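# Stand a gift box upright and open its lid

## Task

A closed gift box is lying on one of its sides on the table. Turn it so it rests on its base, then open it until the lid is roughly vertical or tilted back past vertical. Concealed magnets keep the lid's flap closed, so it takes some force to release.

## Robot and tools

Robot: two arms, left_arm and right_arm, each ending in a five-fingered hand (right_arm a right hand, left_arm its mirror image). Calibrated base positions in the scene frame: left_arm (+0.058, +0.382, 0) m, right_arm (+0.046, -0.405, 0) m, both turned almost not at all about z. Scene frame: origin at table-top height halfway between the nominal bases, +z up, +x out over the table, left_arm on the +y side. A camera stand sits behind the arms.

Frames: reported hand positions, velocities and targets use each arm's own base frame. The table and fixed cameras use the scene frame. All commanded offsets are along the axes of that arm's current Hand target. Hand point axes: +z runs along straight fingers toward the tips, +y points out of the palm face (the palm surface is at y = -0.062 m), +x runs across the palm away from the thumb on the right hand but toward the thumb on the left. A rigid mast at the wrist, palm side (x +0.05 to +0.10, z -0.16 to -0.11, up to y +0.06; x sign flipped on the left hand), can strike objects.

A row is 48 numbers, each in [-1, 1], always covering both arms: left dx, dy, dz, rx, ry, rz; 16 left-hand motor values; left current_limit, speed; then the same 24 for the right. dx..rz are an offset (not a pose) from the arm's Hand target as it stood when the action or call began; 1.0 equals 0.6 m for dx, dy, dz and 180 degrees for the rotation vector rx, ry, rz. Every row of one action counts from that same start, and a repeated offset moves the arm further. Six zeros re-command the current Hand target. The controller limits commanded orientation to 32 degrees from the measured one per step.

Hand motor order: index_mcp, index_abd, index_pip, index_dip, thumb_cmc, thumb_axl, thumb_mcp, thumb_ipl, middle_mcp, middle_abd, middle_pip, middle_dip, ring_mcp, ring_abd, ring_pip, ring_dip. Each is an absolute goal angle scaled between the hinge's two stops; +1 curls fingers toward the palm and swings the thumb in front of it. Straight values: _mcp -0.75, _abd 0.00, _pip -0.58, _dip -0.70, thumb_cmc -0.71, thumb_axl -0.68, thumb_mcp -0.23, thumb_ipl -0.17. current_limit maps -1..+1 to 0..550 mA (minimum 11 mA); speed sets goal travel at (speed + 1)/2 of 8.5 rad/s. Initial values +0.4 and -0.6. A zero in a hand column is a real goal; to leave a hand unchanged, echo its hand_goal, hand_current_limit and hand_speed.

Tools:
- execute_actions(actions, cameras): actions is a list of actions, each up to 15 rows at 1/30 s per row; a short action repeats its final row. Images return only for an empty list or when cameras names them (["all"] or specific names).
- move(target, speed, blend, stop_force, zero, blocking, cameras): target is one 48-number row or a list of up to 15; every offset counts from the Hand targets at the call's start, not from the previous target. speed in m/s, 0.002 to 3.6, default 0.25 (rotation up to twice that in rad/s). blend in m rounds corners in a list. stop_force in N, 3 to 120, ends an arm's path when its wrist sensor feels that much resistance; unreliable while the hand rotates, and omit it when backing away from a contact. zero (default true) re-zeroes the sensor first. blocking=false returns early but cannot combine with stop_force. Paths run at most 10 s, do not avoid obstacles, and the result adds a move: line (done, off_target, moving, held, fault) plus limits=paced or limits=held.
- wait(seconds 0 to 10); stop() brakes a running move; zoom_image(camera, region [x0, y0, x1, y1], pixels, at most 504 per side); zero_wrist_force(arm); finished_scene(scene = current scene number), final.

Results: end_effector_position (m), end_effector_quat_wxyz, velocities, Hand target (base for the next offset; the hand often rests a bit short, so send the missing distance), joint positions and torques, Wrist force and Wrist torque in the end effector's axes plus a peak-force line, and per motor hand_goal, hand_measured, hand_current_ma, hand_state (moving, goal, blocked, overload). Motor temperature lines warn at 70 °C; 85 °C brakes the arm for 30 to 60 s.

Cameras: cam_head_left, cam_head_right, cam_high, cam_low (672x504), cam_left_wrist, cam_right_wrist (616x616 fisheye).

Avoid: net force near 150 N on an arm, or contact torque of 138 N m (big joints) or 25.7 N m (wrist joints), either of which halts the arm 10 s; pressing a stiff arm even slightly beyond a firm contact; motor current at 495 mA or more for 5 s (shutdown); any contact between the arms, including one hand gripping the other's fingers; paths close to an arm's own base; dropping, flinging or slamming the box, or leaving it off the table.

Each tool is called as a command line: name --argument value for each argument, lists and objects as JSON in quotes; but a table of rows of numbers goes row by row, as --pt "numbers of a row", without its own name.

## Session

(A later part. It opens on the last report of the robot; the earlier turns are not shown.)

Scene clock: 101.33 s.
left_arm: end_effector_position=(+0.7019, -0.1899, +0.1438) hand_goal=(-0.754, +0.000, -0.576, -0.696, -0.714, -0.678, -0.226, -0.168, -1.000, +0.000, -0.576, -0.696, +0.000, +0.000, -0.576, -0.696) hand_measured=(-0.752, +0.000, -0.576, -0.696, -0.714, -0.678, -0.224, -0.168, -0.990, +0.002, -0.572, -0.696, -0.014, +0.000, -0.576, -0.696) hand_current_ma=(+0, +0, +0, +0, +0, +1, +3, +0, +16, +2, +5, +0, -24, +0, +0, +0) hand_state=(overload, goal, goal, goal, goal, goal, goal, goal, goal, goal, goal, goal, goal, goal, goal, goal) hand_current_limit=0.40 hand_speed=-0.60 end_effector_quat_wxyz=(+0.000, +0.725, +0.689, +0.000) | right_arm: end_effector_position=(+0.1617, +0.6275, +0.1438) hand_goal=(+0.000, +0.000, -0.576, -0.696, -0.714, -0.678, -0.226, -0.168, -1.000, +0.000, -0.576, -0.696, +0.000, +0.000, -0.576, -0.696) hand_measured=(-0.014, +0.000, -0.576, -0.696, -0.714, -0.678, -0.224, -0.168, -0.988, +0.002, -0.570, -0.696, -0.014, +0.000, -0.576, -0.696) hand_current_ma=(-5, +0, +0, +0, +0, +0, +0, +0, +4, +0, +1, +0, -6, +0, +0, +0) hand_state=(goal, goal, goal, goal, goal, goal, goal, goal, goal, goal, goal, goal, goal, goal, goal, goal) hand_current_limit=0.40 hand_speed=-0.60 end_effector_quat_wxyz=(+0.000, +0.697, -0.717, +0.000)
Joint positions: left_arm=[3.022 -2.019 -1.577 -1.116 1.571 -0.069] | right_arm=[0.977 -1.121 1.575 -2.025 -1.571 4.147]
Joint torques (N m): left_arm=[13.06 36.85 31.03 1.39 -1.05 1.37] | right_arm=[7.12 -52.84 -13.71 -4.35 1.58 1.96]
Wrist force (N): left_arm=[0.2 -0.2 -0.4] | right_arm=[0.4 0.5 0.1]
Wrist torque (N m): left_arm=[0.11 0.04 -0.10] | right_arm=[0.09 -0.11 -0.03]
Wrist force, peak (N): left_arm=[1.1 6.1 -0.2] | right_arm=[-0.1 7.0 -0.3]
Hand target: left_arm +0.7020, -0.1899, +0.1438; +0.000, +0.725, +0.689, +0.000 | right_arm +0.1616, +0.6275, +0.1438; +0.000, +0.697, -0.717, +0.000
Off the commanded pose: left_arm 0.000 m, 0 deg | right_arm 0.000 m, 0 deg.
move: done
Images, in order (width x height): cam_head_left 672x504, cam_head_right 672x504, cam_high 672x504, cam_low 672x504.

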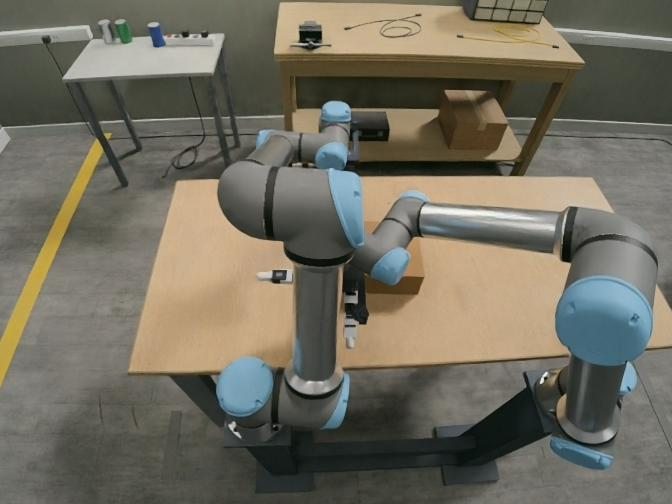

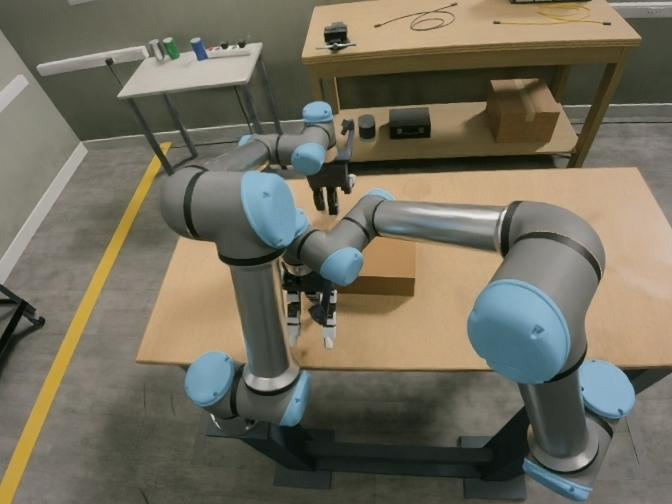

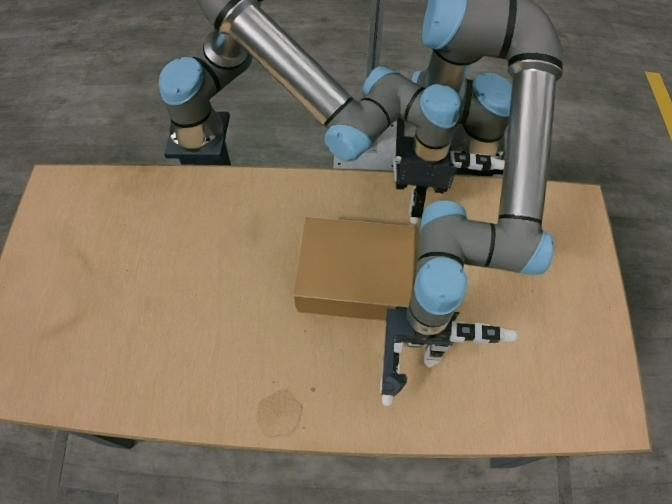

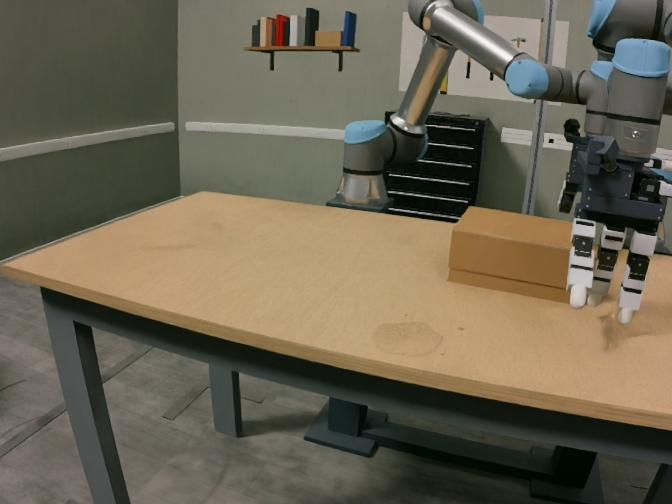

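move --pt "-0.196 -0.05 -0.02 0 0 0 -0.754 0 -0.576 -0.696 -0.714 -0.678 -0.226 -0.168 -1 0 -0.576 -0.696 -1 0 -0.576 -0.696 0.7 -0.6 0.28 0.006 -0.02 0 0 0 -1 0 -0.576 -0.696 -0.714 -0.678 -0.226 -0.168 -1 0 -0.576 -0.696 0 0 -0.576 -0.696 0.7 -0.6" --pt "-0.196 -0.133 -0.02 0 0 0 -0.754 0 -0.576 -0.696 -0.714 -0.678 -0.226 -0.168 -1 0 -0.576 -0.696 -1 0 -0.576 -0.696 0.7 -0.6 0.28 -0.077 -0.02 0 0 0 -1 0 -0.576 -0.696 -0.714 -0.678 -0.226 -0.168 -1 0 -0.576 -0.696 0 0 -0.576 -0.696 0.7 -0.6" --speed '[0.15,0.05]' --cameras '["cam_high","cam_low"]'

move --pt "0.0735 -0.0203 0 0 0 -0.0833 -0.754 0 -0.576 -0.696 -0.714 -0.678 -0.226 -0.168 -1 0 -0.576 -0.696 -1 0 -0.576 -0.696 0.7 -0.6 0.1017 -0.0223 0 0 0 -0.0833 -1 0 -0.576 -0.696 -0.714 -0.678 -0.226 -0.168 -1 0 -0.576 -0.696 0 0 -0.576 -0.696 0.7 -0.6" --pt "0.136 -0.0622 0 0 0 -0.1667 -0.754 0 -0.576 -0.696 -0.714 -0.678 -0.226 -0.168 -1 0 -0.576 -0.696 -1 0 -0.576 -0.696 0.7 -0.6 0.1973 -0.0673 0 0 0 -0.1667 -1 0 -0.576 -0.696 -0.714 -0.678 -0.226 -0.168 -1 0 -0.576 -0.696 0 0 -0.576 -0.696 0.7 -0.6" --pt "0.1825 -0.1215 0 0 0 -0.25 -0.754 0 -0.576 -0.696 -0.714 -0.678 -0.226 -0.168 -1 0 -0.576 -0.696 -1 0 -0.576 -0.696 0.7 -0.6 0.2812 -0.1325 0 0 0 -0.25 -1 0 -0.576 -0.696 -0.714 -0.678 -0.226 -0.168 -1 0 -0.576 -0.696 0 0 -0.576 -0.696 0.7 -0.6" --pt "0.2087 -0.194 0 0 0 -0.3333 -0.754 0 -0.576 -0.696 -0.714 -0.678 -0.226 -0.168 -1 0 -0.576 -0.696 -1 0 -0.576 -0.696 0.7 -0.6 0.3485 -0.2143 0 0 0 -0.3333 -1 0 -0.576 -0.696 -0.714 -0.678 -0.226 -0.168 -1 0 -0.576 -0.696 0 0 -0.576 -0.696 0.7 -0.6" --pt "0.212 -0.2737 0 0 0 -0.4167 -0.754 0 -0.576 -0.696 -0.714 -0.678 -0.226 -0.168 -1 0 -0.576 -0.696 -1 0 -0.576 -0.696 0.7 -0.6 0.3957 -0.3078 0 0 0 -0.4167 -1 0 -0.576 -0.696 -0.714 -0.678 -0.226 -0.168 -1 0 -0.576 -0.696 0 0 -0.576 -0.696 0.7 -0.6" --speed 0.09 --blend 0.01 --cameras '["cam_high","cam_low"]'

Scene clock: 156.97 s.
left_arm: end_effector_position=(+0.6165, -0.3033, +0.1558) hand_goal=(-0.754, +0.000, -0.576, -0.696, -0.714, -0.678, -0.226, -0.168, -1.000, +0.000, -0.576, -0.696, -1.000, +0.000, -0.576, -0.696) hand_measured=(-0.752, +0.000, -0.576, -0.696, -0.714, -0.678, -0.224, -0.168, -0.852, +0.002, -0.528, -0.696, -0.852, +0.000, -0.534, -0.696) hand_current_ma=(+0, +0, +0, +0, +0, +1, +3, +0, +467, +1, +117, +0, +467, +0, +99, +0) hand_state=(overload, goal, goal, goal, goal, goal, goal, goal, blocked, goal, blocked, goal, blocked, goal, blocked, goal) hand_current_limit=0.70 hand_speed=-0.60 end_effector_quat_wxyz=(+0.000, +0.725, +0.689, +0.000) | right_arm: end_effector_position=(+0.2030, +0.4582, +0.1558) hand_goal=(-1.000, +0.000, -0.576, -0.696, -0.714, -0.678, -0.226, -0.168, -1.000, +0.000, -0.576, -0.696, +0.000, +0.000, -0.576, -0.696) hand_measured=(-0.864, +0.002, -0.512, -0.696, -0.714, -0.678, -0.224, -0.168, -0.856, +0.004, -0.516, -0.696, -0.014, +0.000, -0.576, -0.696) hand_current_ma=(+343, +0, +78, +0, +0, +0, +0, +0, +381, +0, +68, +0, -6, +0, +0, +0) hand_state=(blocked, goal, blocked, goal, goal, goal, goal, goal, blocked, goal, blocked, goal, goal, goal, goal, goal) hand_current_limit=0.70 hand_speed=-0.60 end_effector_quat_wxyz=(+0.000, +0.697, -0.717, +0.000)
Joint positions: left_arm=[2.813 -1.942 -1.656 -1.114 1.571 -0.278] | right_arm=[0.726 -1.42 1.947 -2.098 -1.571 3.896]
Joint torques (N m): left_arm=[-21.4 41.39 0.04 -1.6 -0.51 -1.01] | right_arm=[-21.1 -15.77 -30.04 -4.86 -3.48 -1.16]
Wrist force (N): left_arm=[-0.2 18.9 -8.8] | right_arm=[-0.5 25.4 -9.4]
Wrist torque (N m): left_arm=[-0.30 -0.38 -0.66] | right_arm=[-0.07 -0.02 0.19]
Wrist force, peak (N): left_arm=[0.0 19.8 -10.0] | right_arm=[0.1 25.5 -9.2]
Hand target: left_arm +0.6164, -0.3033, +0.1558; +0.000, +0.725, +0.689, +0.000 | right_arm +0.2031, +0.4582, +0.1558; +0.000, +0.697, -0.717, +0.000
Off the commanded pose: left_arm 0.000 m, 0 deg | right_arm 0.000 m, 0 deg.
move: done
Images, in order (width x height): cam_high 672x504, cam_low 672x504.

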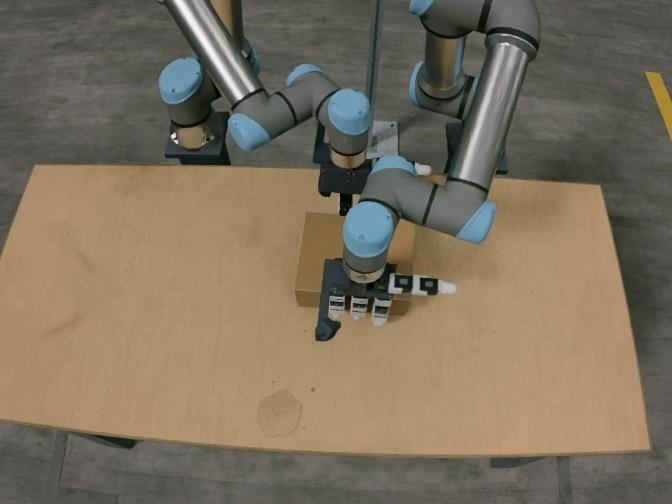

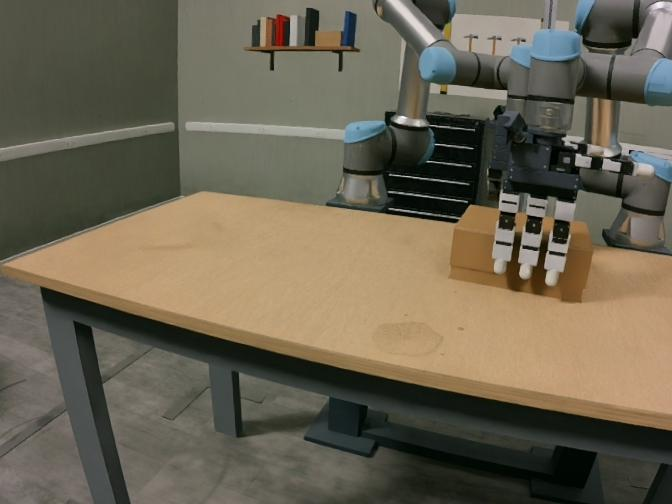

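Scene clock: 164.80 s.
left_arm: end_effector_position=(+0.4588, -0.1681, +0.1558) hand_goal=(-0.754, +0.000, -0.576, -0.696, -0.714, -0.678, -0.226, -0.168, -1.000, +0.000, -0.576, -0.696, -1.000, +0.000, -0.576, -0.696) hand_measured=(-0.752, +0.000, -0.576, -0.696, -0.714, -0.678, -0.224, -0.168, -0.830, -0.010, -0.528, -0.696, -0.838, -0.012, -0.530, -0.696) hand_current_ma=(+0, +0, +0, +0, +0, +1, +3, +0, +467, -13, +121, +0, +467, -14, +116, +0) hand_state=(overload, goal, goal, goal, goal, goal, goal, goal, blocked, goal, blocked, goal, blocked, goal, blocked, goal) hand_current_limit=0.70 hand_speed=-0.60 end_effector_quat_wxyz=(+0.000, +0.155, +0.988, +0.000) | right_arm: end_effector_position=(+0.3809, +0.2157, +0.1558) hand_goal=(-1.000, +0.000, -0.576, -0.696, -0.714, -0.678, -0.226, -0.168, -1.000, +0.000, -0.576, -0.696, +0.000, +0.000, -0.576, -0.696) hand_measured=(-0.878, +0.006, -0.502, -0.696, -0.714, -0.678, -0.224, -0.168, -0.862, +0.008, -0.512, -0.696, -0.014, +0.000, -0.576, -0.696) hand_current_ma=(+286, +1, +101, +0, +0, +0, +0, +0, +354, +1, +79, +0, -6, +0, +0, +0) hand_state=(blocked, goal, blocked, goal, goal, goal, goal, goal, blocked, goal, blocked, goal, goal, goal, goal, goal) hand_current_limit=0.70 hand_speed=-0.60 end_effector_quat_wxyz=(+0.000, +0.989, -0.145, +0.000)
Joint positions: left_arm=[2.887 -1.725 -1.943 -1.044 1.571 -1.513] | right_arm=[0.337 -1.428 1.956 -2.099 -1.571 2.198]
Joint torques (N m): left_arm=[-18.89 37.43 12.18 4.13 0.29 -1.04] | right_arm=[-6.43 -20.04 -30.68 -2.25 4.38 -1.35]
Wrist force (N): left_arm=[1.1 7.2 -0.2] | right_arm=[0.9 8.8 1.2]
Wrist torque (N m): left_arm=[-0.54 0.05 0.05] | right_arm=[-0.49 0.02 0.23]
Wrist force, peak (N): left_arm=[-0.1 19.1 -8.6] | right_arm=[-3.1 26.3 -10.2]
Hand target: left_arm +0.4588, -0.1681, +0.1558; +0.000, +0.155, +0.988, +0.000 | right_arm +0.3810, +0.2157, +0.1558; +0.000, +0.990, -0.144, +0.000
Off the commanded pose: left_arm 0.000 m, 0 deg | right_arm 0.000 m, 0 deg.
move: done
Images, in order (width x height): cam_high 672x504, cam_low 672x504.

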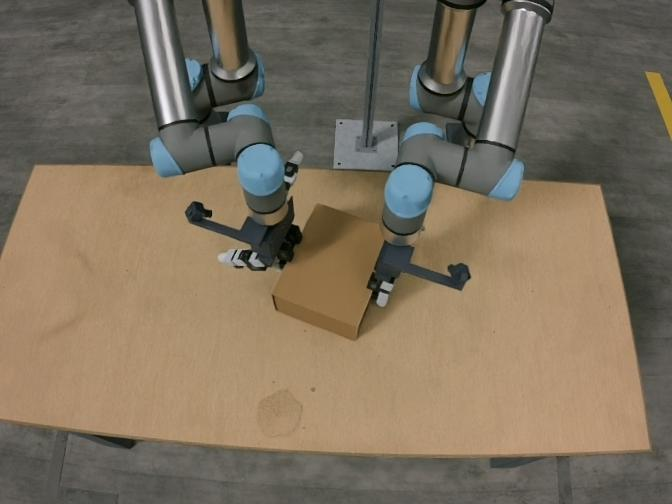

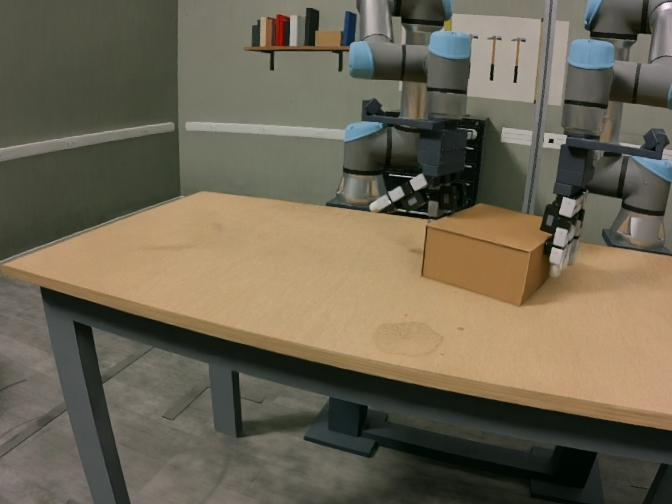

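move --target '[0,0.12,-0.02,0,0,0,-0.754,0,-0.576,-0.696,-0.714,-0.678,-0.226,-0.168,-1,0,-0.576,-0.696,-1,0,-0.576,-0.696,0.4,-0.6,0,0.1,-0.02,0,0,0,-1,0,-0.576,-0.696,-0.714,-0.678,-0.226,-0.168,-1,0,-0.576,-0.696,0,0,-0.576,-0.696,0.4,-0.6]' --speed 0.1 --cameras '["cam_high","cam_low","cam_head_left","cam_head_right"]'

zoom_image --camera "cam_high" --region '[250, 190, 410, 350]'

zoom_image --camera "cam_low" --region '[400, 180, 560, 320]'

zoom_image --camera "cam_head_left" --region '[330, 180, 470, 320]'

Scene clock: 171.03 s.
left_arm: end_effector_position=(+0.4808, -0.0997, +0.1678) hand_goal=(-0.754, +0.000, -0.576, -0.696, -0.714, -0.678, -0.226, -0.168, -1.000, +0.000, -0.576, -0.696, -1.000, +0.000, -0.576, -0.696) hand_measured=(-0.752, +0.000, -0.576, -0.696, -0.714, -0.678, -0.224, -0.168, -0.990, -0.002, -0.572, -0.696, -0.988, -0.004, -0.572, -0.696) hand_current_ma=(+0, +0, +0, +0, +0, +1, +3, +0, +16, -2, +5, +0, +19, -3, +5, +0) hand_state=(overload, goal, goal, goal, goal, goal, goal, goal, goal, goal, goal, goal, goal, goal, goal, goal) hand_current_limit=0.40 hand_speed=-0.60 end_effector_quat_wxyz=(+0.000, +0.155, +0.988, +0.000) | right_arm: end_effector_position=(+0.3639, +0.1583, +0.1677) hand_goal=(-1.000, +0.000, -0.576, -0.696, -0.714, -0.678, -0.226, -0.168, -1.000, +0.000, -0.576, -0.696, +0.000, +0.000, -0.576, -0.696) hand_measured=(-0.990, +0.004, -0.570, -0.696, -0.714, -0.678, -0.224, -0.168, -0.988, +0.002, -0.570, -0.696, -0.014, +0.000, -0.576, -0.696) hand_current_ma=(+3, +0, +1, +0, +0, +0, +0, +0, +4, +0, +1, +0, -6, +0, +0, +0) hand_state=(goal, goal, goal, goal, goal, goal, goal, goal, goal, goal, goal, goal, goal, goal, goal, goal) hand_current_limit=0.40 hand_speed=-0.60 end_effector_quat_wxyz=(+0.000, +0.990, -0.144, +0.000)
Joint positions: left_arm=[3.03 -1.689 -1.951 -1.073 1.571 -1.37] | right_arm=[0.231 -1.548 2.054 -2.077 -1.571 2.092]
Joint torques (N m): left_arm=[13.81 35.3 28.28 1.09 -2.04 1.44] | right_arm=[-8.56 -33.89 -12.87 -1.42 2.31 -1.95]
Wrist force (N): left_arm=[1.0 0.0 -0.6] | right_arm=[-0.4 0.5 0.4]
Wrist torque (N m): left_arm=[0.05 -0.08 0.00] | right_arm=[-0.01 -0.03 0.04]
Wrist force, peak (N): left_arm=[1.0 7.4 0.0] | right_arm=[0.9 9.1 1.4]
Hand target: left_arm +0.4809, -0.0995, +0.1678; +0.000, +0.155, +0.988, +0.000 | right_arm +0.3638, +0.1582, +0.1678; +0.000, +0.990, -0.144, +0.000
Off the commanded pose: left_arm 0.000 m, 0 deg | right_arm 0.000 m, 0 deg.
move: done
Images, in order (width x height): cam_head_left 672x504, cam_head_right 672x504, cam_high 672x504, cam_low 672x504.

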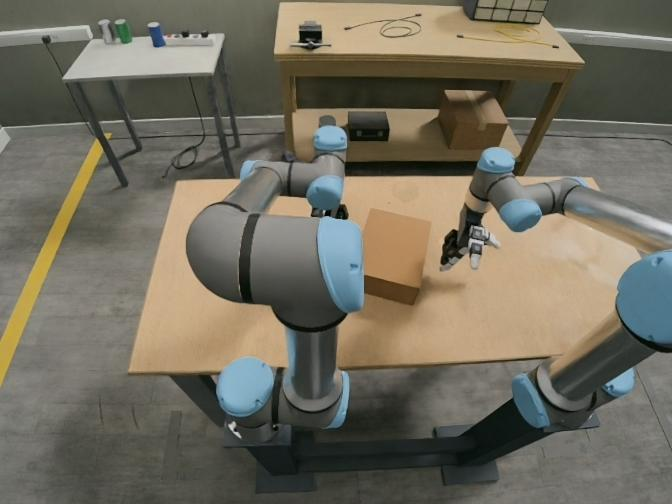

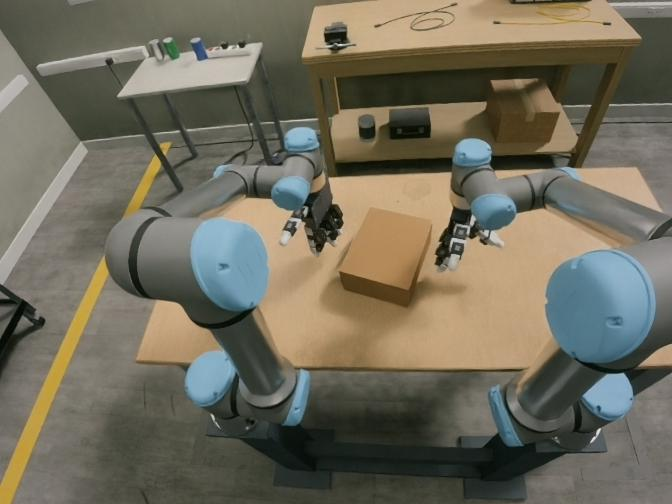

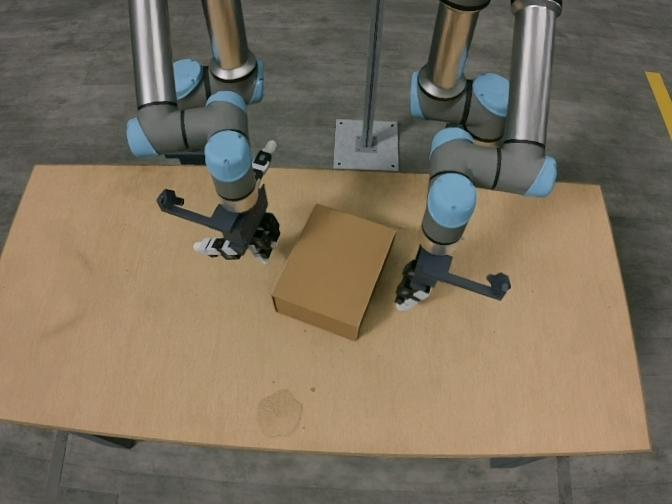

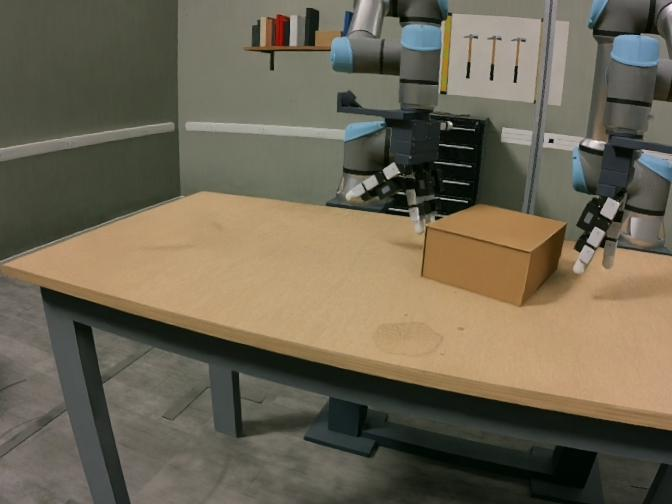

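Scaled by 3.150 from the camera's 672x504 image, which has a finer 960x720 frame.

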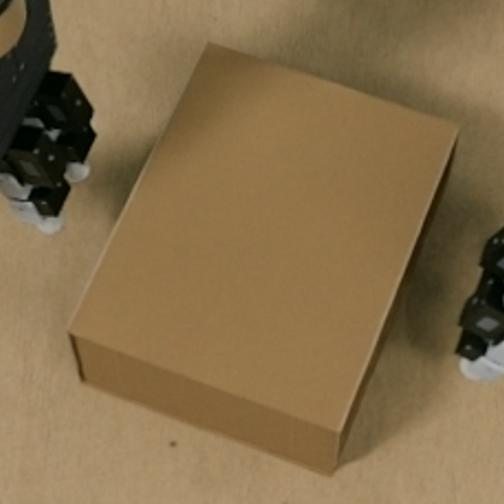

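Scaled by 3.150 from the camera's 672x504 image, which has a finer 960x720 frame.

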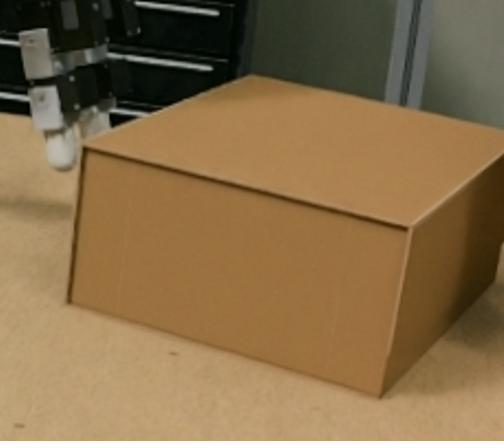

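Scaled by 3.600 from the camera's 672x504 image, which has a finer 960x720 frame.

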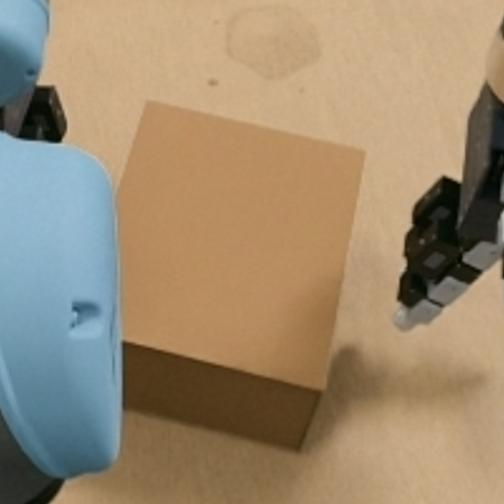

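move --pt "-0.011 -0.016 0 0.15 0 0 -0.754 0 0.8 0.8 -0.714 -0.678 -0.226 -0.168 -1 0 -0.576 -0.696 -1 0 -0.576 -0.696 0.7 -0.6 0 0 -0.187 0 0 0 0 0 -0.576 -0.696 -0.714 -0.678 -0.226 -0.168 0 0 -0.576 -0.696 -0.754 0 -0.576 -0.696 0.75 -0.6" --pt "-0.011 -0.016 0.1 0.15 0 0 -0.754 0 0.8 0.8 -0.714 -0.678 -0.226 -0.168 -1 0 -0.576 -0.696 -1 0 -0.576 -0.696 0.7 -0.6 -0.389 -0.424 -0.187 0 0 0 0 0 -0.576 -0.696 -0.714 -0.678 -0.226 -0.168 0 0 -0.576 -0.696 -0.754 0 -0.576 -0.696 0.75 -0.6" --pt "-0.011 -0.016 0.177 0.15 0 0 -0.754 0 0.8 0.8 -0.714 -0.678 -0.226 -0.168 -1 0 -0.576 -0.696 -1 0 -0.576 -0.696 0.7 -0.6 -0.389 -0.424 0.018 0 0 0 0 0 -0.576 -0.696 -0.714 -0.678 -0.226 -0.168 0 0 -0.576 -0.696 -0.754 0 -0.576 -0.696 0.75 -0.6" --speed '[0.2,0.2,0.1]' --blend '[0.02,0.02,0]' --cameras '["cam_high","cam_low","cam_head_right","cam_right_wrist","cam_left_wrist"]'

zoom_image --camera "cam_low" --region '[420, 140, 630, 320]'

zoom_image --camera "cam_high" --region '[270, 190, 450, 350]'

Scene clock: 198.90 s.
left_arm: end_effector_position=(+0.4842, -0.1107, +0.0616) hand_goal=(-0.754, +0.000, +0.800, +0.800, -0.714, -0.678, -0.226, -0.168, -1.000, +0.000, -0.576, -0.696, -1.000, +0.000, -0.576, -0.696) hand_measured=(-0.752, +0.000, +0.794, +0.796, -0.712, -0.678, -0.224, -0.168, -0.990, -0.002, -0.572, -0.696, -0.988, -0.004, -0.572, -0.696) hand_current_ma=(+0, +0, -8, -3, +1, +1, +3, +0, +16, -2, +5, +0, +19, -3, +5, +0) hand_state=(overload, goal, goal, goal, goal, goal, goal, goal, goal, goal, goal, goal, goal, goal, goal, goal) hand_current_limit=0.70 hand_speed=-0.60 end_effector_quat_wxyz=(-0.036, +0.151, +0.961, -0.231) | right_arm: end_effector_position=(+0.2129, +0.4687, +0.1571) hand_goal=(+0.000, +0.000, -0.576, -0.696, -0.714, -0.678, -0.226, -0.168, +0.000, +0.000, -0.576, -0.696, -0.754, +0.000, -0.576, -0.696) hand_measured=(-0.014, +0.002, -0.576, -0.696, -0.714, -0.678, -0.224, -0.168, -0.016, +0.002, -0.576, -0.696, -0.750, +0.000, -0.576, -0.696) hand_current_ma=(-5, +0, +0, +0, +0, +0, +0, +0, -8, +0, +0, +0, +0, +0, +0, +0) hand_state=(goal, goal, goal, goal, goal, goal, goal, goal, goal, goal, goal, goal, goal, goal, goal, goal) hand_current_limit=0.75 hand_speed=-0.60 end_effector_quat_wxyz=(+0.000, +0.990, -0.144, +0.000)
Joint positions: left_arm=[3.225 -1.821 -2.012 -1.073 1.139 -1.132] | right_arm=[0.903 -1.24 1.711 -2.041 -1.571 2.764]
Joint torques (N m): left_arm=[7.51 23.94 9.66 3.78 -2.4 -1.1] | right_arm=[8.58 -26.26 -12.31 -4.18 -0.92 2.03]
Wrist force (N): left_arm=[1.8 0.2 -0.1] | right_arm=[0.0 0.6 0.7]
Wrist torque (N m): left_arm=[0.35 -0.21 0.07] | right_arm=[0.03 -0.08 -0.02]
Wrist force, peak (N): left_arm=[1.9 0.1 -0.1] | right_arm=[-0.1 1.2 -0.3]
Hand target: left_arm +0.4842, -0.1107, +0.0616; -0.036, +0.151, +0.961, -0.231 | right_arm +0.2129, +0.4687, +0.1570; +0.000, +0.990, -0.144, +0.000
Off the commanded pose: left_arm 0.000 m, 0 deg | right_arm 0.000 m, 0 deg.
move: done
camera_calibration:
cam_left_wrist: T_world_to_cam=[[0.545374, -0.808769, 0.220136, -0.38899], [-0.412542, -0.0303813, 0.910432, 0.0846716], [-0.729641, -0.587341, -0.350221, 0.437193], [0, 0, 0, 1]] pos_world=[0.56607, -0.0552491, 0.161657]
cam_right_wrist: T_world_to_cam=[[-0.914345, -0.402606, -0.0433856, 0.430604], [-0.301205, 0.604593, 0.737389, -0.387505], [-0.270647, 0.687296, -0.674073, -0.0356587], [0, 0, 0, 1]] pos_world=[0.267351, 0.432155, 0.280387]
Images, in order (width x height): cam_head_right 672x504, cam_high 672x504, cam_low 672x504, cam_left_wrist 616x616, cam_right_wrist 616x616.

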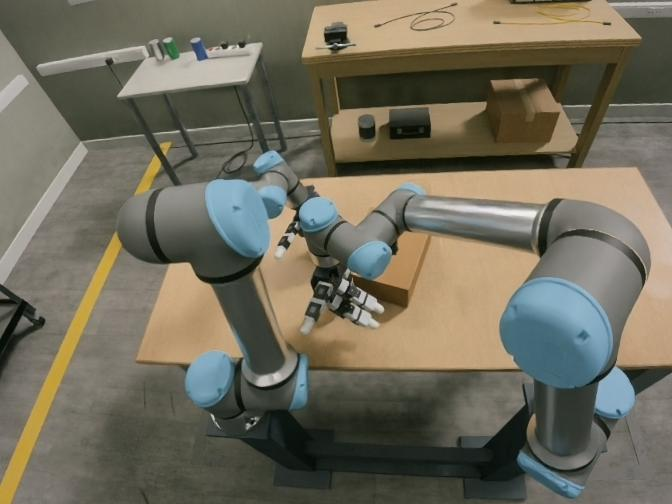

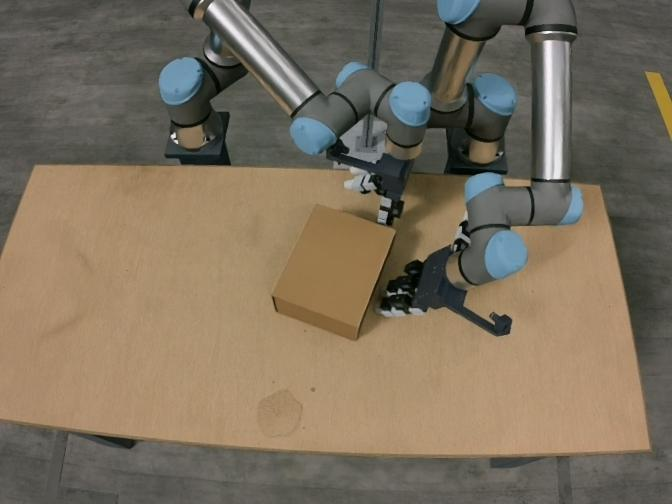

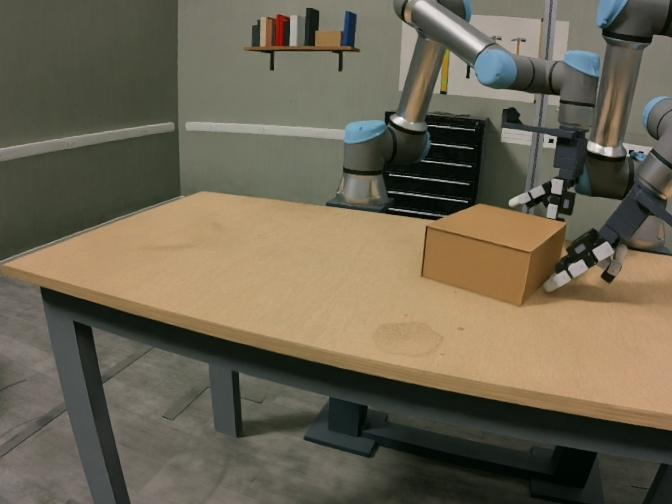

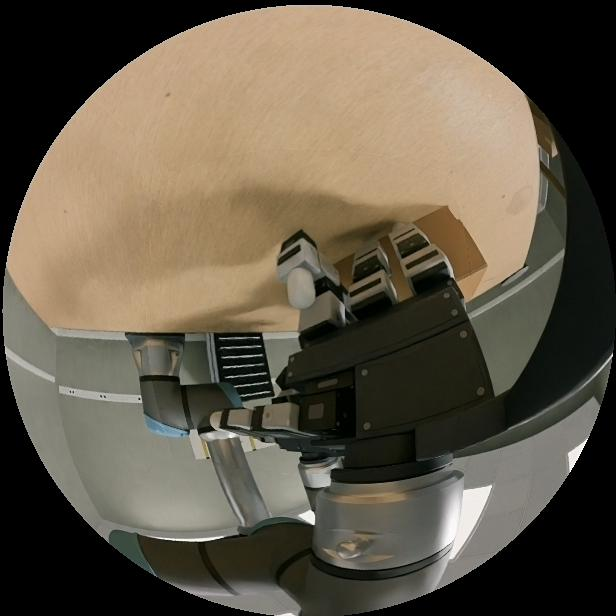

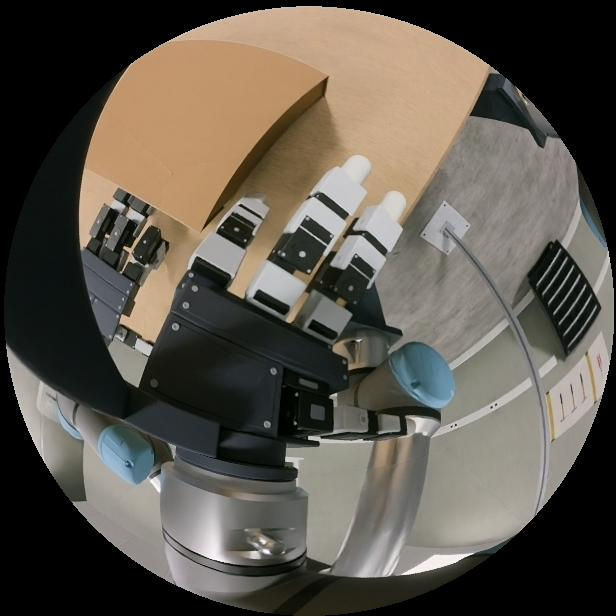

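Scaled by 2.400 from the camera's 672x504 image, which has a finer 960x720 frame.

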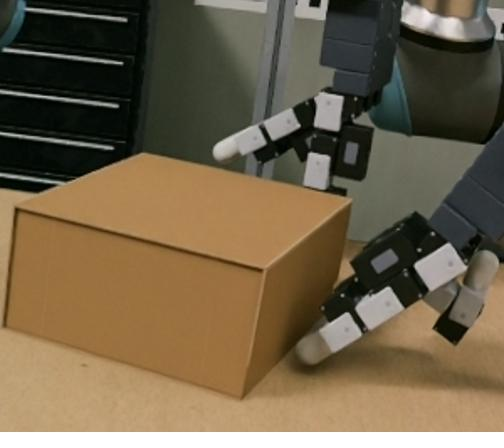

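Scaled by 2.800 from the camera's 672x504 image, which has a finer 960x720 frame.

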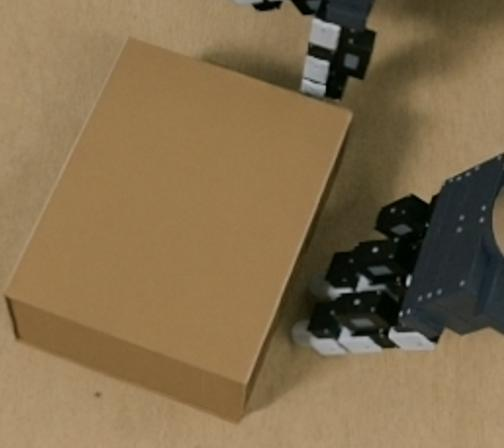

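move --pt "0.153 0 0 0 0 0 -0.754 0 0.8 0.8 -0.714 -0.678 -0.226 -0.168 -1 0 -0.576 -0.696 -1 0 -0.576 -0.696 0.7 -0.6 0 0 0 0 0 0 0 0 -0.576 -0.696 -0.714 -0.678 -0.226 -0.168 0 0 -0.576 -0.696 -0.754 0 -0.576 -0.696 0.75 -0.6" --pt "0.153 -0.052 0.0265 0 0 0 -0.754 0 0.8 0.8 -0.714 -0.678 -0.226 -0.168 -1 0 -0.576 -0.696 -1 0 -0.576 -0.696 0.7 -0.6 0 0 0 0 0 0 0 0 -0.576 -0.696 -0.714 -0.678 -0.226 -0.168 0 0 -0.576 -0.696 -0.754 0.3 -0.576 -0.696 0.75 -0.6" --speed '[0.1,0.04]' --cameras '["cam_high","cam_low","cam_right_wrist"]'

zoom_image --camera "cam_low" --region '[420, 140, 630, 320]'

zoom_image --camera "cam_right_wrist" --region '[80, 60, 380, 330]'

zoom_image --camera "cam_high" --region '[270, 190, 450, 350]'

Scene clock: 212.43 s.
left_arm: end_effector_position=(+0.3861, -0.1158, +0.0616) hand_goal=(-0.754, +0.000, +0.800, +0.800, -0.714, -0.678, -0.226, -0.168, -1.000, +0.000, -0.576, -0.696, -1.000, +0.000, -0.576, -0.696) hand_measured=(-0.750, +0.000, +0.794, +0.796, -0.712, -0.678, -0.224, -0.168, -0.990, -0.002, -0.572, -0.696, -0.988, -0.004, -0.572, -0.696) hand_current_ma=(+0, +0, -8, -3, +2, +1, +3, +0, +17, -2, +5, +0, +19, -3, +5, +0) hand_state=(overload, goal, goal, goal, goal, goal, goal, goal, goal, goal, goal, goal, goal, goal, goal, goal) hand_current_limit=0.70 hand_speed=-0.60 end_effector_quat_wxyz=(-0.036, +0.151, +0.961, -0.231) | right_arm: end_effector_position=(+0.2129, +0.4687, +0.1570) hand_goal=(+0.000, +0.000, -0.576, -0.696, -0.714, -0.678, -0.226, -0.168, +0.000, +0.000, -0.576, -0.696, -0.754, +0.300, -0.576, -0.696) hand_measured=(-0.014, +0.002, -0.576, -0.696, -0.714, -0.678, -0.224, -0.168, -0.016, +0.002, -0.576, -0.696, -0.750, +0.290, -0.576, -0.696) hand_current_ma=(-5, +0, +0, +0, +0, +0, +0, +0, -8, +0, +0, +0, +1, -2, +0, +0) hand_state=(goal, goal, goal, goal, goal, goal, goal, goal, goal, goal, goal, goal, goal, goal, goal, goal) hand_current_limit=0.75 hand_speed=-0.60 end_effector_quat_wxyz=(+0.000, +0.990, -0.144, +0.000)
Joint positions: left_arm=[3.233 -1.611 -2.265 -1.034 1.14 -1.124] | right_arm=[0.903 -1.24 1.711 -2.042 -1.571 2.764]
Joint torques (N m): left_arm=[-15.77 24.27 8.62 3.55 -2.93 -1.15] | right_arm=[8.94 -29.42 -13.52 -4.12 2.34 1.92]
Wrist force (N): left_arm=[1.6 0.8 -1.4] | right_arm=[-0.1 0.8 0.3]
Wrist torque (N m): left_arm=[0.44 -0.24 0.20] | right_arm=[0.02 -0.10 0.00]
Wrist force, peak (N): left_arm=[2.0 1.0 -1.5] | right_arm=[-0.1 1.2 0.3]
Hand target: left_arm +0.3861, -0.1158, +0.0616; -0.036, +0.151, +0.961, -0.231 | right_arm +0.2129, +0.4687, +0.1570; +0.000, +0.990, -0.144, +0.000
Off the commanded pose: left_arm 0.000 m, 0 deg | right_arm 0.000 m, 0 deg.
move: done
camera_calibration:
cam_right_wrist: T_world_to_cam=[[-0.914322, -0.402664, -0.043326, 0.430597], [-0.301175, 0.604522, 0.737459, -0.387355], [-0.270757, 0.687324, -0.674, -0.0357962], [0, 0, 0, 1]] pos_world=[0.267351, 0.432154, 0.280188]
Images, in order (width x height): cam_high 672x504, cam_low 672x504, cam_right_wrist 616x616.

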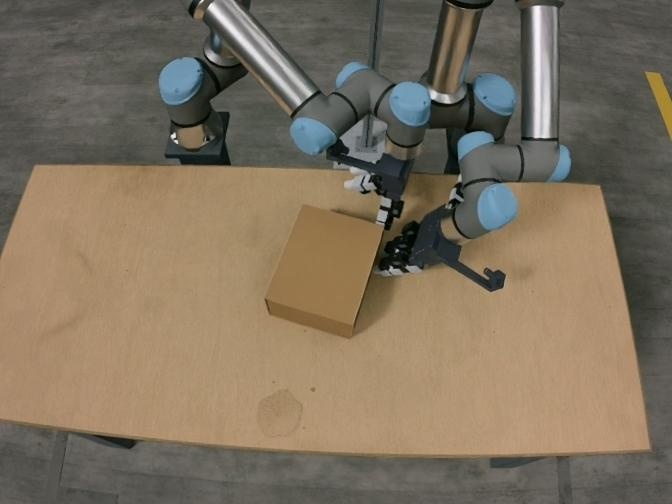

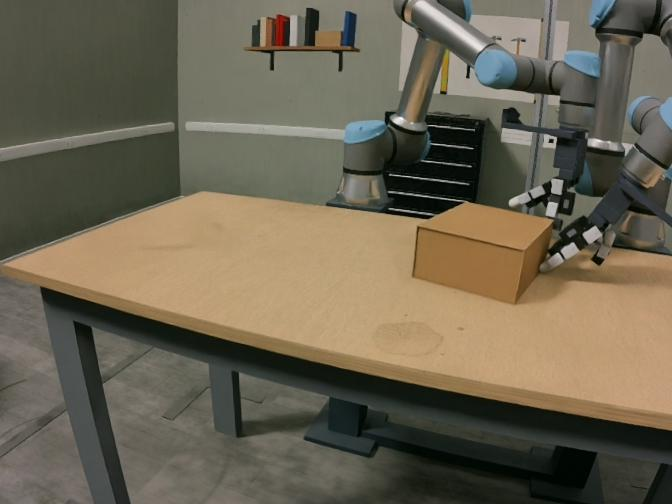

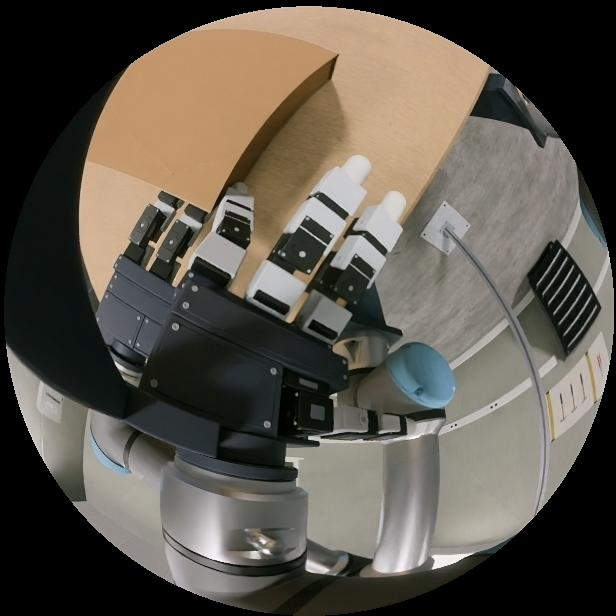

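Scaled by 2.400 from the camera's 672x504 image, which has a finer 960x720 frame.

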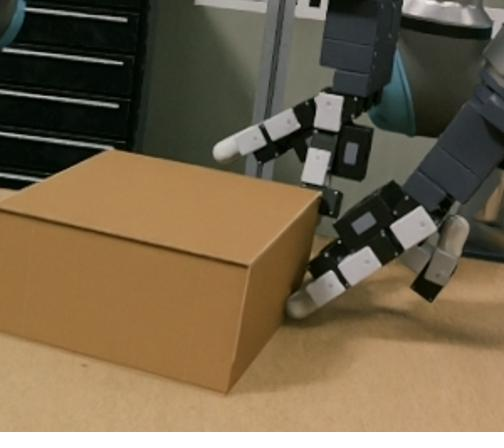

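Scaled by 1.680 from the camera's 616x616 image, which has a finer 880x880 frame.

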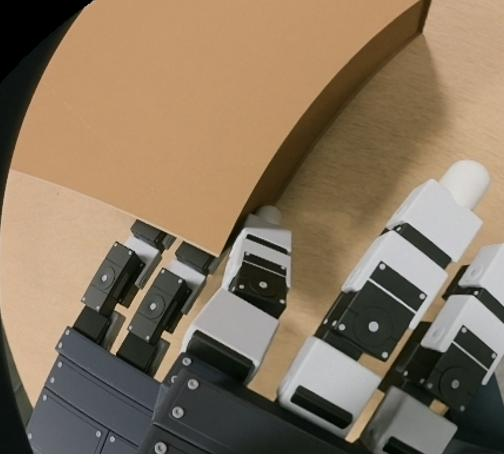

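Scaled by 2.800 from the camera's 672x504 image, which has a finer 960x720 frame.

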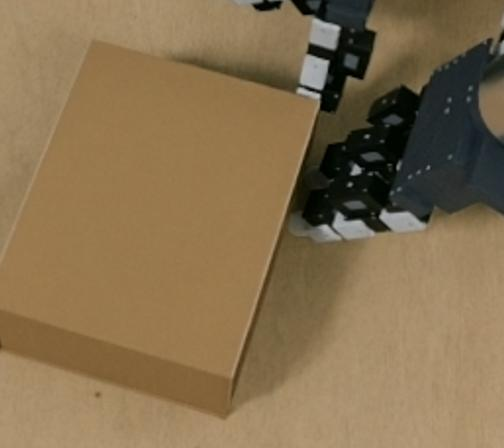

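move --pt "0 0 0 0 0 0 -0.754 0 0.8 0.8 -0.714 -0.678 -0.226 -0.168 -1 0 -0.576 -0.696 -1 0 -0.576 -0.696 0.7 -0.6 0 0.017 0 0 0 0 0 0 -0.576 -0.696 -0.714 -0.678 -0.226 -0.168 0 0 -0.576 -0.696 -0.754 0.3 -0.576 -0.696 0.75 -0.6" --pt "0 0 0 0 0 0 -0.754 0 0.8 0.8 -0.714 -0.678 -0.226 -0.168 -1 0 -0.576 -0.696 -1 0 -0.576 -0.696 0.7 -0.6 0.03 0.017 0 0 0 0 0 0 -0.576 -0.696 -0.714 -0.678 -0.226 -0.168 0 0 -0.576 -0.696 -0.754 0.3 -0.576 -0.696 0.75 -0.6" --speed 0.05 --cameras '["cam_right_wrist"]'

zoom_image --camera "cam_right_wrist" --region '[80, 60, 380, 330]'

Scene clock: 221.20 s.
left_arm: end_effector_position=(+0.3861, -0.1158, +0.0616) hand_goal=(-0.754, +0.000, +0.800, +0.800, -0.714, -0.678, -0.226, -0.168, -1.000, +0.000, -0.576, -0.696, -1.000, +0.000, -0.576, -0.696) hand_measured=(-0.750, +0.000, +0.794, +0.796, -0.712, -0.678, -0.224, -0.168, -0.990, -0.002, -0.572, -0.696, -0.988, +0.000, -0.572, -0.696) hand_current_ma=(+0, +0, -8, -3, +2, +1, +3, +0, +17, -2, +5, +0, +19, +0, +5, +0) hand_state=(overload, goal, goal, goal, goal, goal, goal, goal, goal, goal, goal, goal, goal, goal, goal, goal) hand_current_limit=0.70 hand_speed=-0.60 end_effector_quat_wxyz=(-0.036, +0.151, +0.961, -0.231) | right_arm: end_effector_position=(+0.2271, +0.4538, +0.1570) hand_goal=(+0.000, +0.000, -0.576, -0.696, -0.714, -0.678, -0.226, -0.168, +0.000, +0.000, -0.576, -0.696, -0.754, +0.300, -0.576, -0.696) hand_measured=(-0.014, +0.002, -0.576, -0.696, -0.714, -0.678, -0.224, -0.168, -0.016, +0.002, -0.576, -0.696, -0.758, +0.288, -0.578, -0.696) hand_current_ma=(-5, +0, +0, +0, +0, +0, +0, +0, -8, +0, +0, +0, -1, -3, +0, +0) hand_state=(goal, goal, goal, goal, goal, goal, goal, goal, goal, goal, goal, goal, goal, goal, goal, goal) hand_current_limit=0.75 hand_speed=-0.60 end_effector_quat_wxyz=(+0.000, +0.990, -0.144, +0.000)
Joint positions: left_arm=[3.233 -1.611 -2.265 -1.034 1.14 -1.124] | right_arm=[0.868 -1.255 1.732 -2.047 -1.571 2.729]
Joint torques (N m): left_arm=[-13.52 16.73 10.6 3.52 -2.74 -1.06] | right_arm=[-9.17 -27.63 -29.28 -1.13 -0.27 -1.96]
Wrist force (N): left_arm=[1.5 0.0 -0.3] | right_arm=[-1.2 0.1 -0.6]
Wrist torque (N m): left_arm=[0.36 -0.18 0.23] | right_arm=[0.15 -0.10 -0.04]
Wrist force, peak (N): left_arm=[1.7 0.7 -1.9] | right_arm=[-1.7 0.4 -0.9]
Hand target: left_arm +0.3861, -0.1158, +0.0616; -0.036, +0.151, +0.961, -0.231 | right_arm +0.2272, +0.4538, +0.1570; +0.000, +0.990, -0.144, +0.000
Off the commanded pose: left_arm 0.000 m, 0 deg | right_arm 0.000 m, 0 deg.
move: done
camera_calibration:
cam_right_wrist: T_world_to_cam=[[-0.914322, -0.402664, -0.043326, 0.437621], [-0.301175, 0.604522, 0.737459, -0.374131], [-0.270757, 0.687324, -0.674, -0.0217791], [0, 0, 0, 1]] pos_world=[0.281551, 0.417354, 0.280188]
Images, in order (width x height): cam_right_wrist 616x616.

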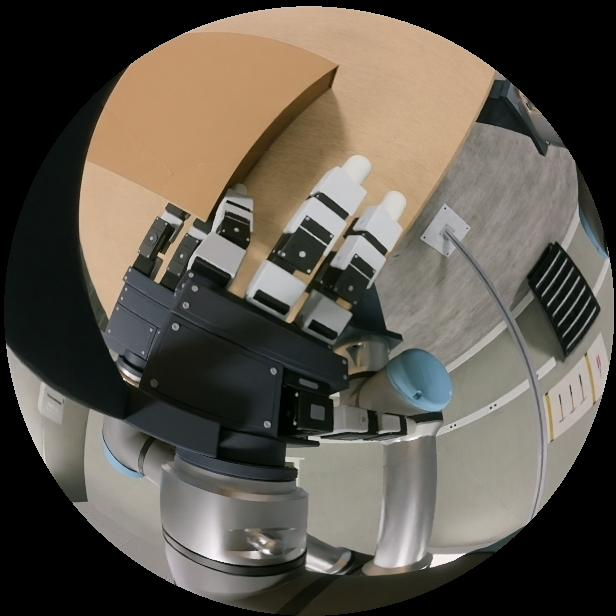

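Scaled by 1.680 from the camera's 616x616 image, which has a finer 880x880 frame.

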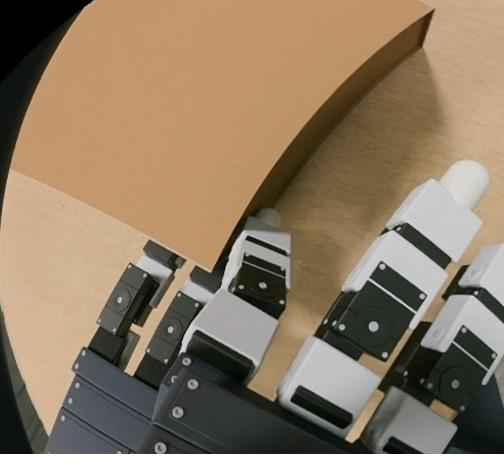

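move --target '[0,0,0,0,0,0,-0.754,0,0.8,0.8,-0.714,-0.678,-0.226,-0.168,-1,0,-0.576,-0.696,-1,0,-0.576,-0.696,0.7,-0.6,0.02,0.0,0,0,0,0,0,0,-0.576,-0.696,-0.714,-0.678,-0.226,-0.168,0,0,-0.576,-0.696,-0.754,0.4,-0.576,-0.696,0.75,-0.6]' --speed 0.04 --cameras '["cam_right_wrist"]'

zoom_image --camera "cam_right_wrist" --region '[80, 60, 380, 330]'

Scene clock: 225.37 s.
left_arm: end_effector_position=(+0.3861, -0.1158, +0.0616) hand_goal=(-0.754, +0.000, +0.800, +0.800, -0.714, -0.678, -0.226, -0.168, -1.000, +0.000, -0.576, -0.696, -1.000, +0.000, -0.576, -0.696) hand_measured=(-0.750, +0.000, +0.794, +0.796, -0.712, -0.678, -0.224, -0.168, -0.990, -0.002, -0.572, -0.696, -0.988, +0.000, -0.572, -0.696) hand_current_ma=(+0, +0, -8, -3, +2, +1, +3, +0, +17, -2, +5, +0, +19, +0, +5, +0) hand_state=(overload, goal, goal, goal, goal, goal, goal, goal, goal, goal, goal, goal, goal, goal, goal, goal) hand_current_limit=0.70 hand_speed=-0.60 end_effector_quat_wxyz=(-0.036, +0.151, +0.961, -0.231) | right_arm: end_effector_position=(+0.2386, +0.4504, +0.1570) hand_goal=(+0.000, +0.000, -0.576, -0.696, -0.714, -0.678, -0.226, -0.168, +0.000, +0.000, -0.576, -0.696, -0.754, +0.400, -0.576, -0.696) hand_measured=(-0.014, +0.002, -0.576, -0.696, -0.714, -0.678, -0.224, -0.168, -0.016, +0.002, -0.576, -0.696, -0.758, +0.372, -0.578, -0.696) hand_current_ma=(-5, +0, +0, +0, +0, +0, +0, +0, -8, +0, +0, +0, -1, -13, +0, +0) hand_state=(goal, goal, goal, goal, goal, goal, goal, goal, goal, goal, goal, goal, goal, blocked, goal, goal) hand_current_limit=0.75 hand_speed=-0.60 end_effector_quat_wxyz=(+0.000, +0.990, -0.144, +0.000)
Joint positions: left_arm=[3.233 -1.611 -2.265 -1.034 1.14 -1.124] | right_arm=[0.849 -1.25 1.725 -2.046 -1.571 2.71]
Joint torques (N m): left_arm=[-5.97 16.73 18.9 2.78 -2.34 -1.13] | right_arm=[-10.88 -27.36 -27.59 -1 -1.24 -1.95]
Wrist force (N): left_arm=[1.2 0.0 -0.2] | right_arm=[-0.8 0.2 0.3]
Wrist torque (N m): left_arm=[0.35 -0.13 0.21] | right_arm=[0.07 -0.16 -0.01]
Wrist force, peak (N): left_arm=[1.7 -0.1 -0.5] | right_arm=[-1.5 -0.4 -0.5]
Hand target: left_arm +0.3861, -0.1158, +0.0616; -0.036, +0.151, +0.961, -0.231 | right_arm +0.2387, +0.4504, +0.1570; +0.000, +0.990, -0.144, +0.000
Off the commanded pose: left_arm 0.000 m, 0 deg | right_arm 0.000 m, 0 deg.
move: done
camera_calibration:
cam_right_wrist: T_world_to_cam=[[-0.914322, -0.402664, -0.043326, 0.446727], [-0.301175, 0.604522, 0.737459, -0.368552], [-0.270757, 0.687324, -0.674, -0.0162598], [0, 0, 0, 1]] pos_world=[0.293051, 0.413854, 0.280188]
Images, in order (width x height): cam_right_wrist 616x616.

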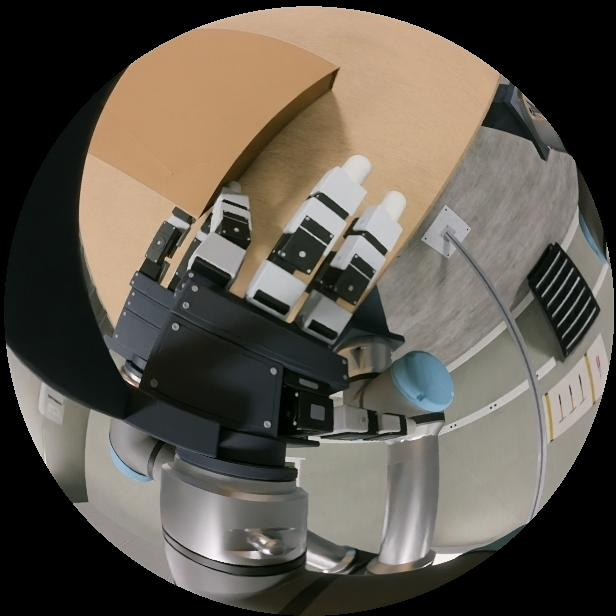

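Scaled by 1.680 from the camera's 616x616 image, which has a finer 880x880 frame.

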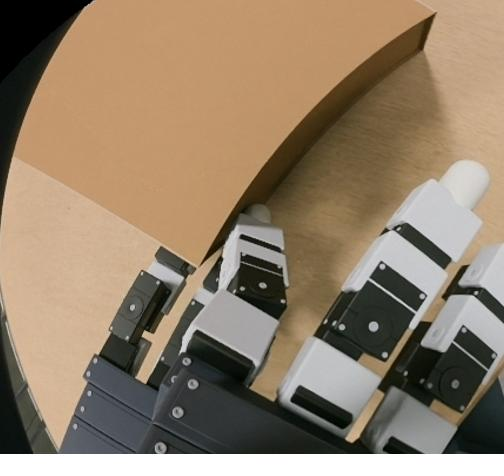

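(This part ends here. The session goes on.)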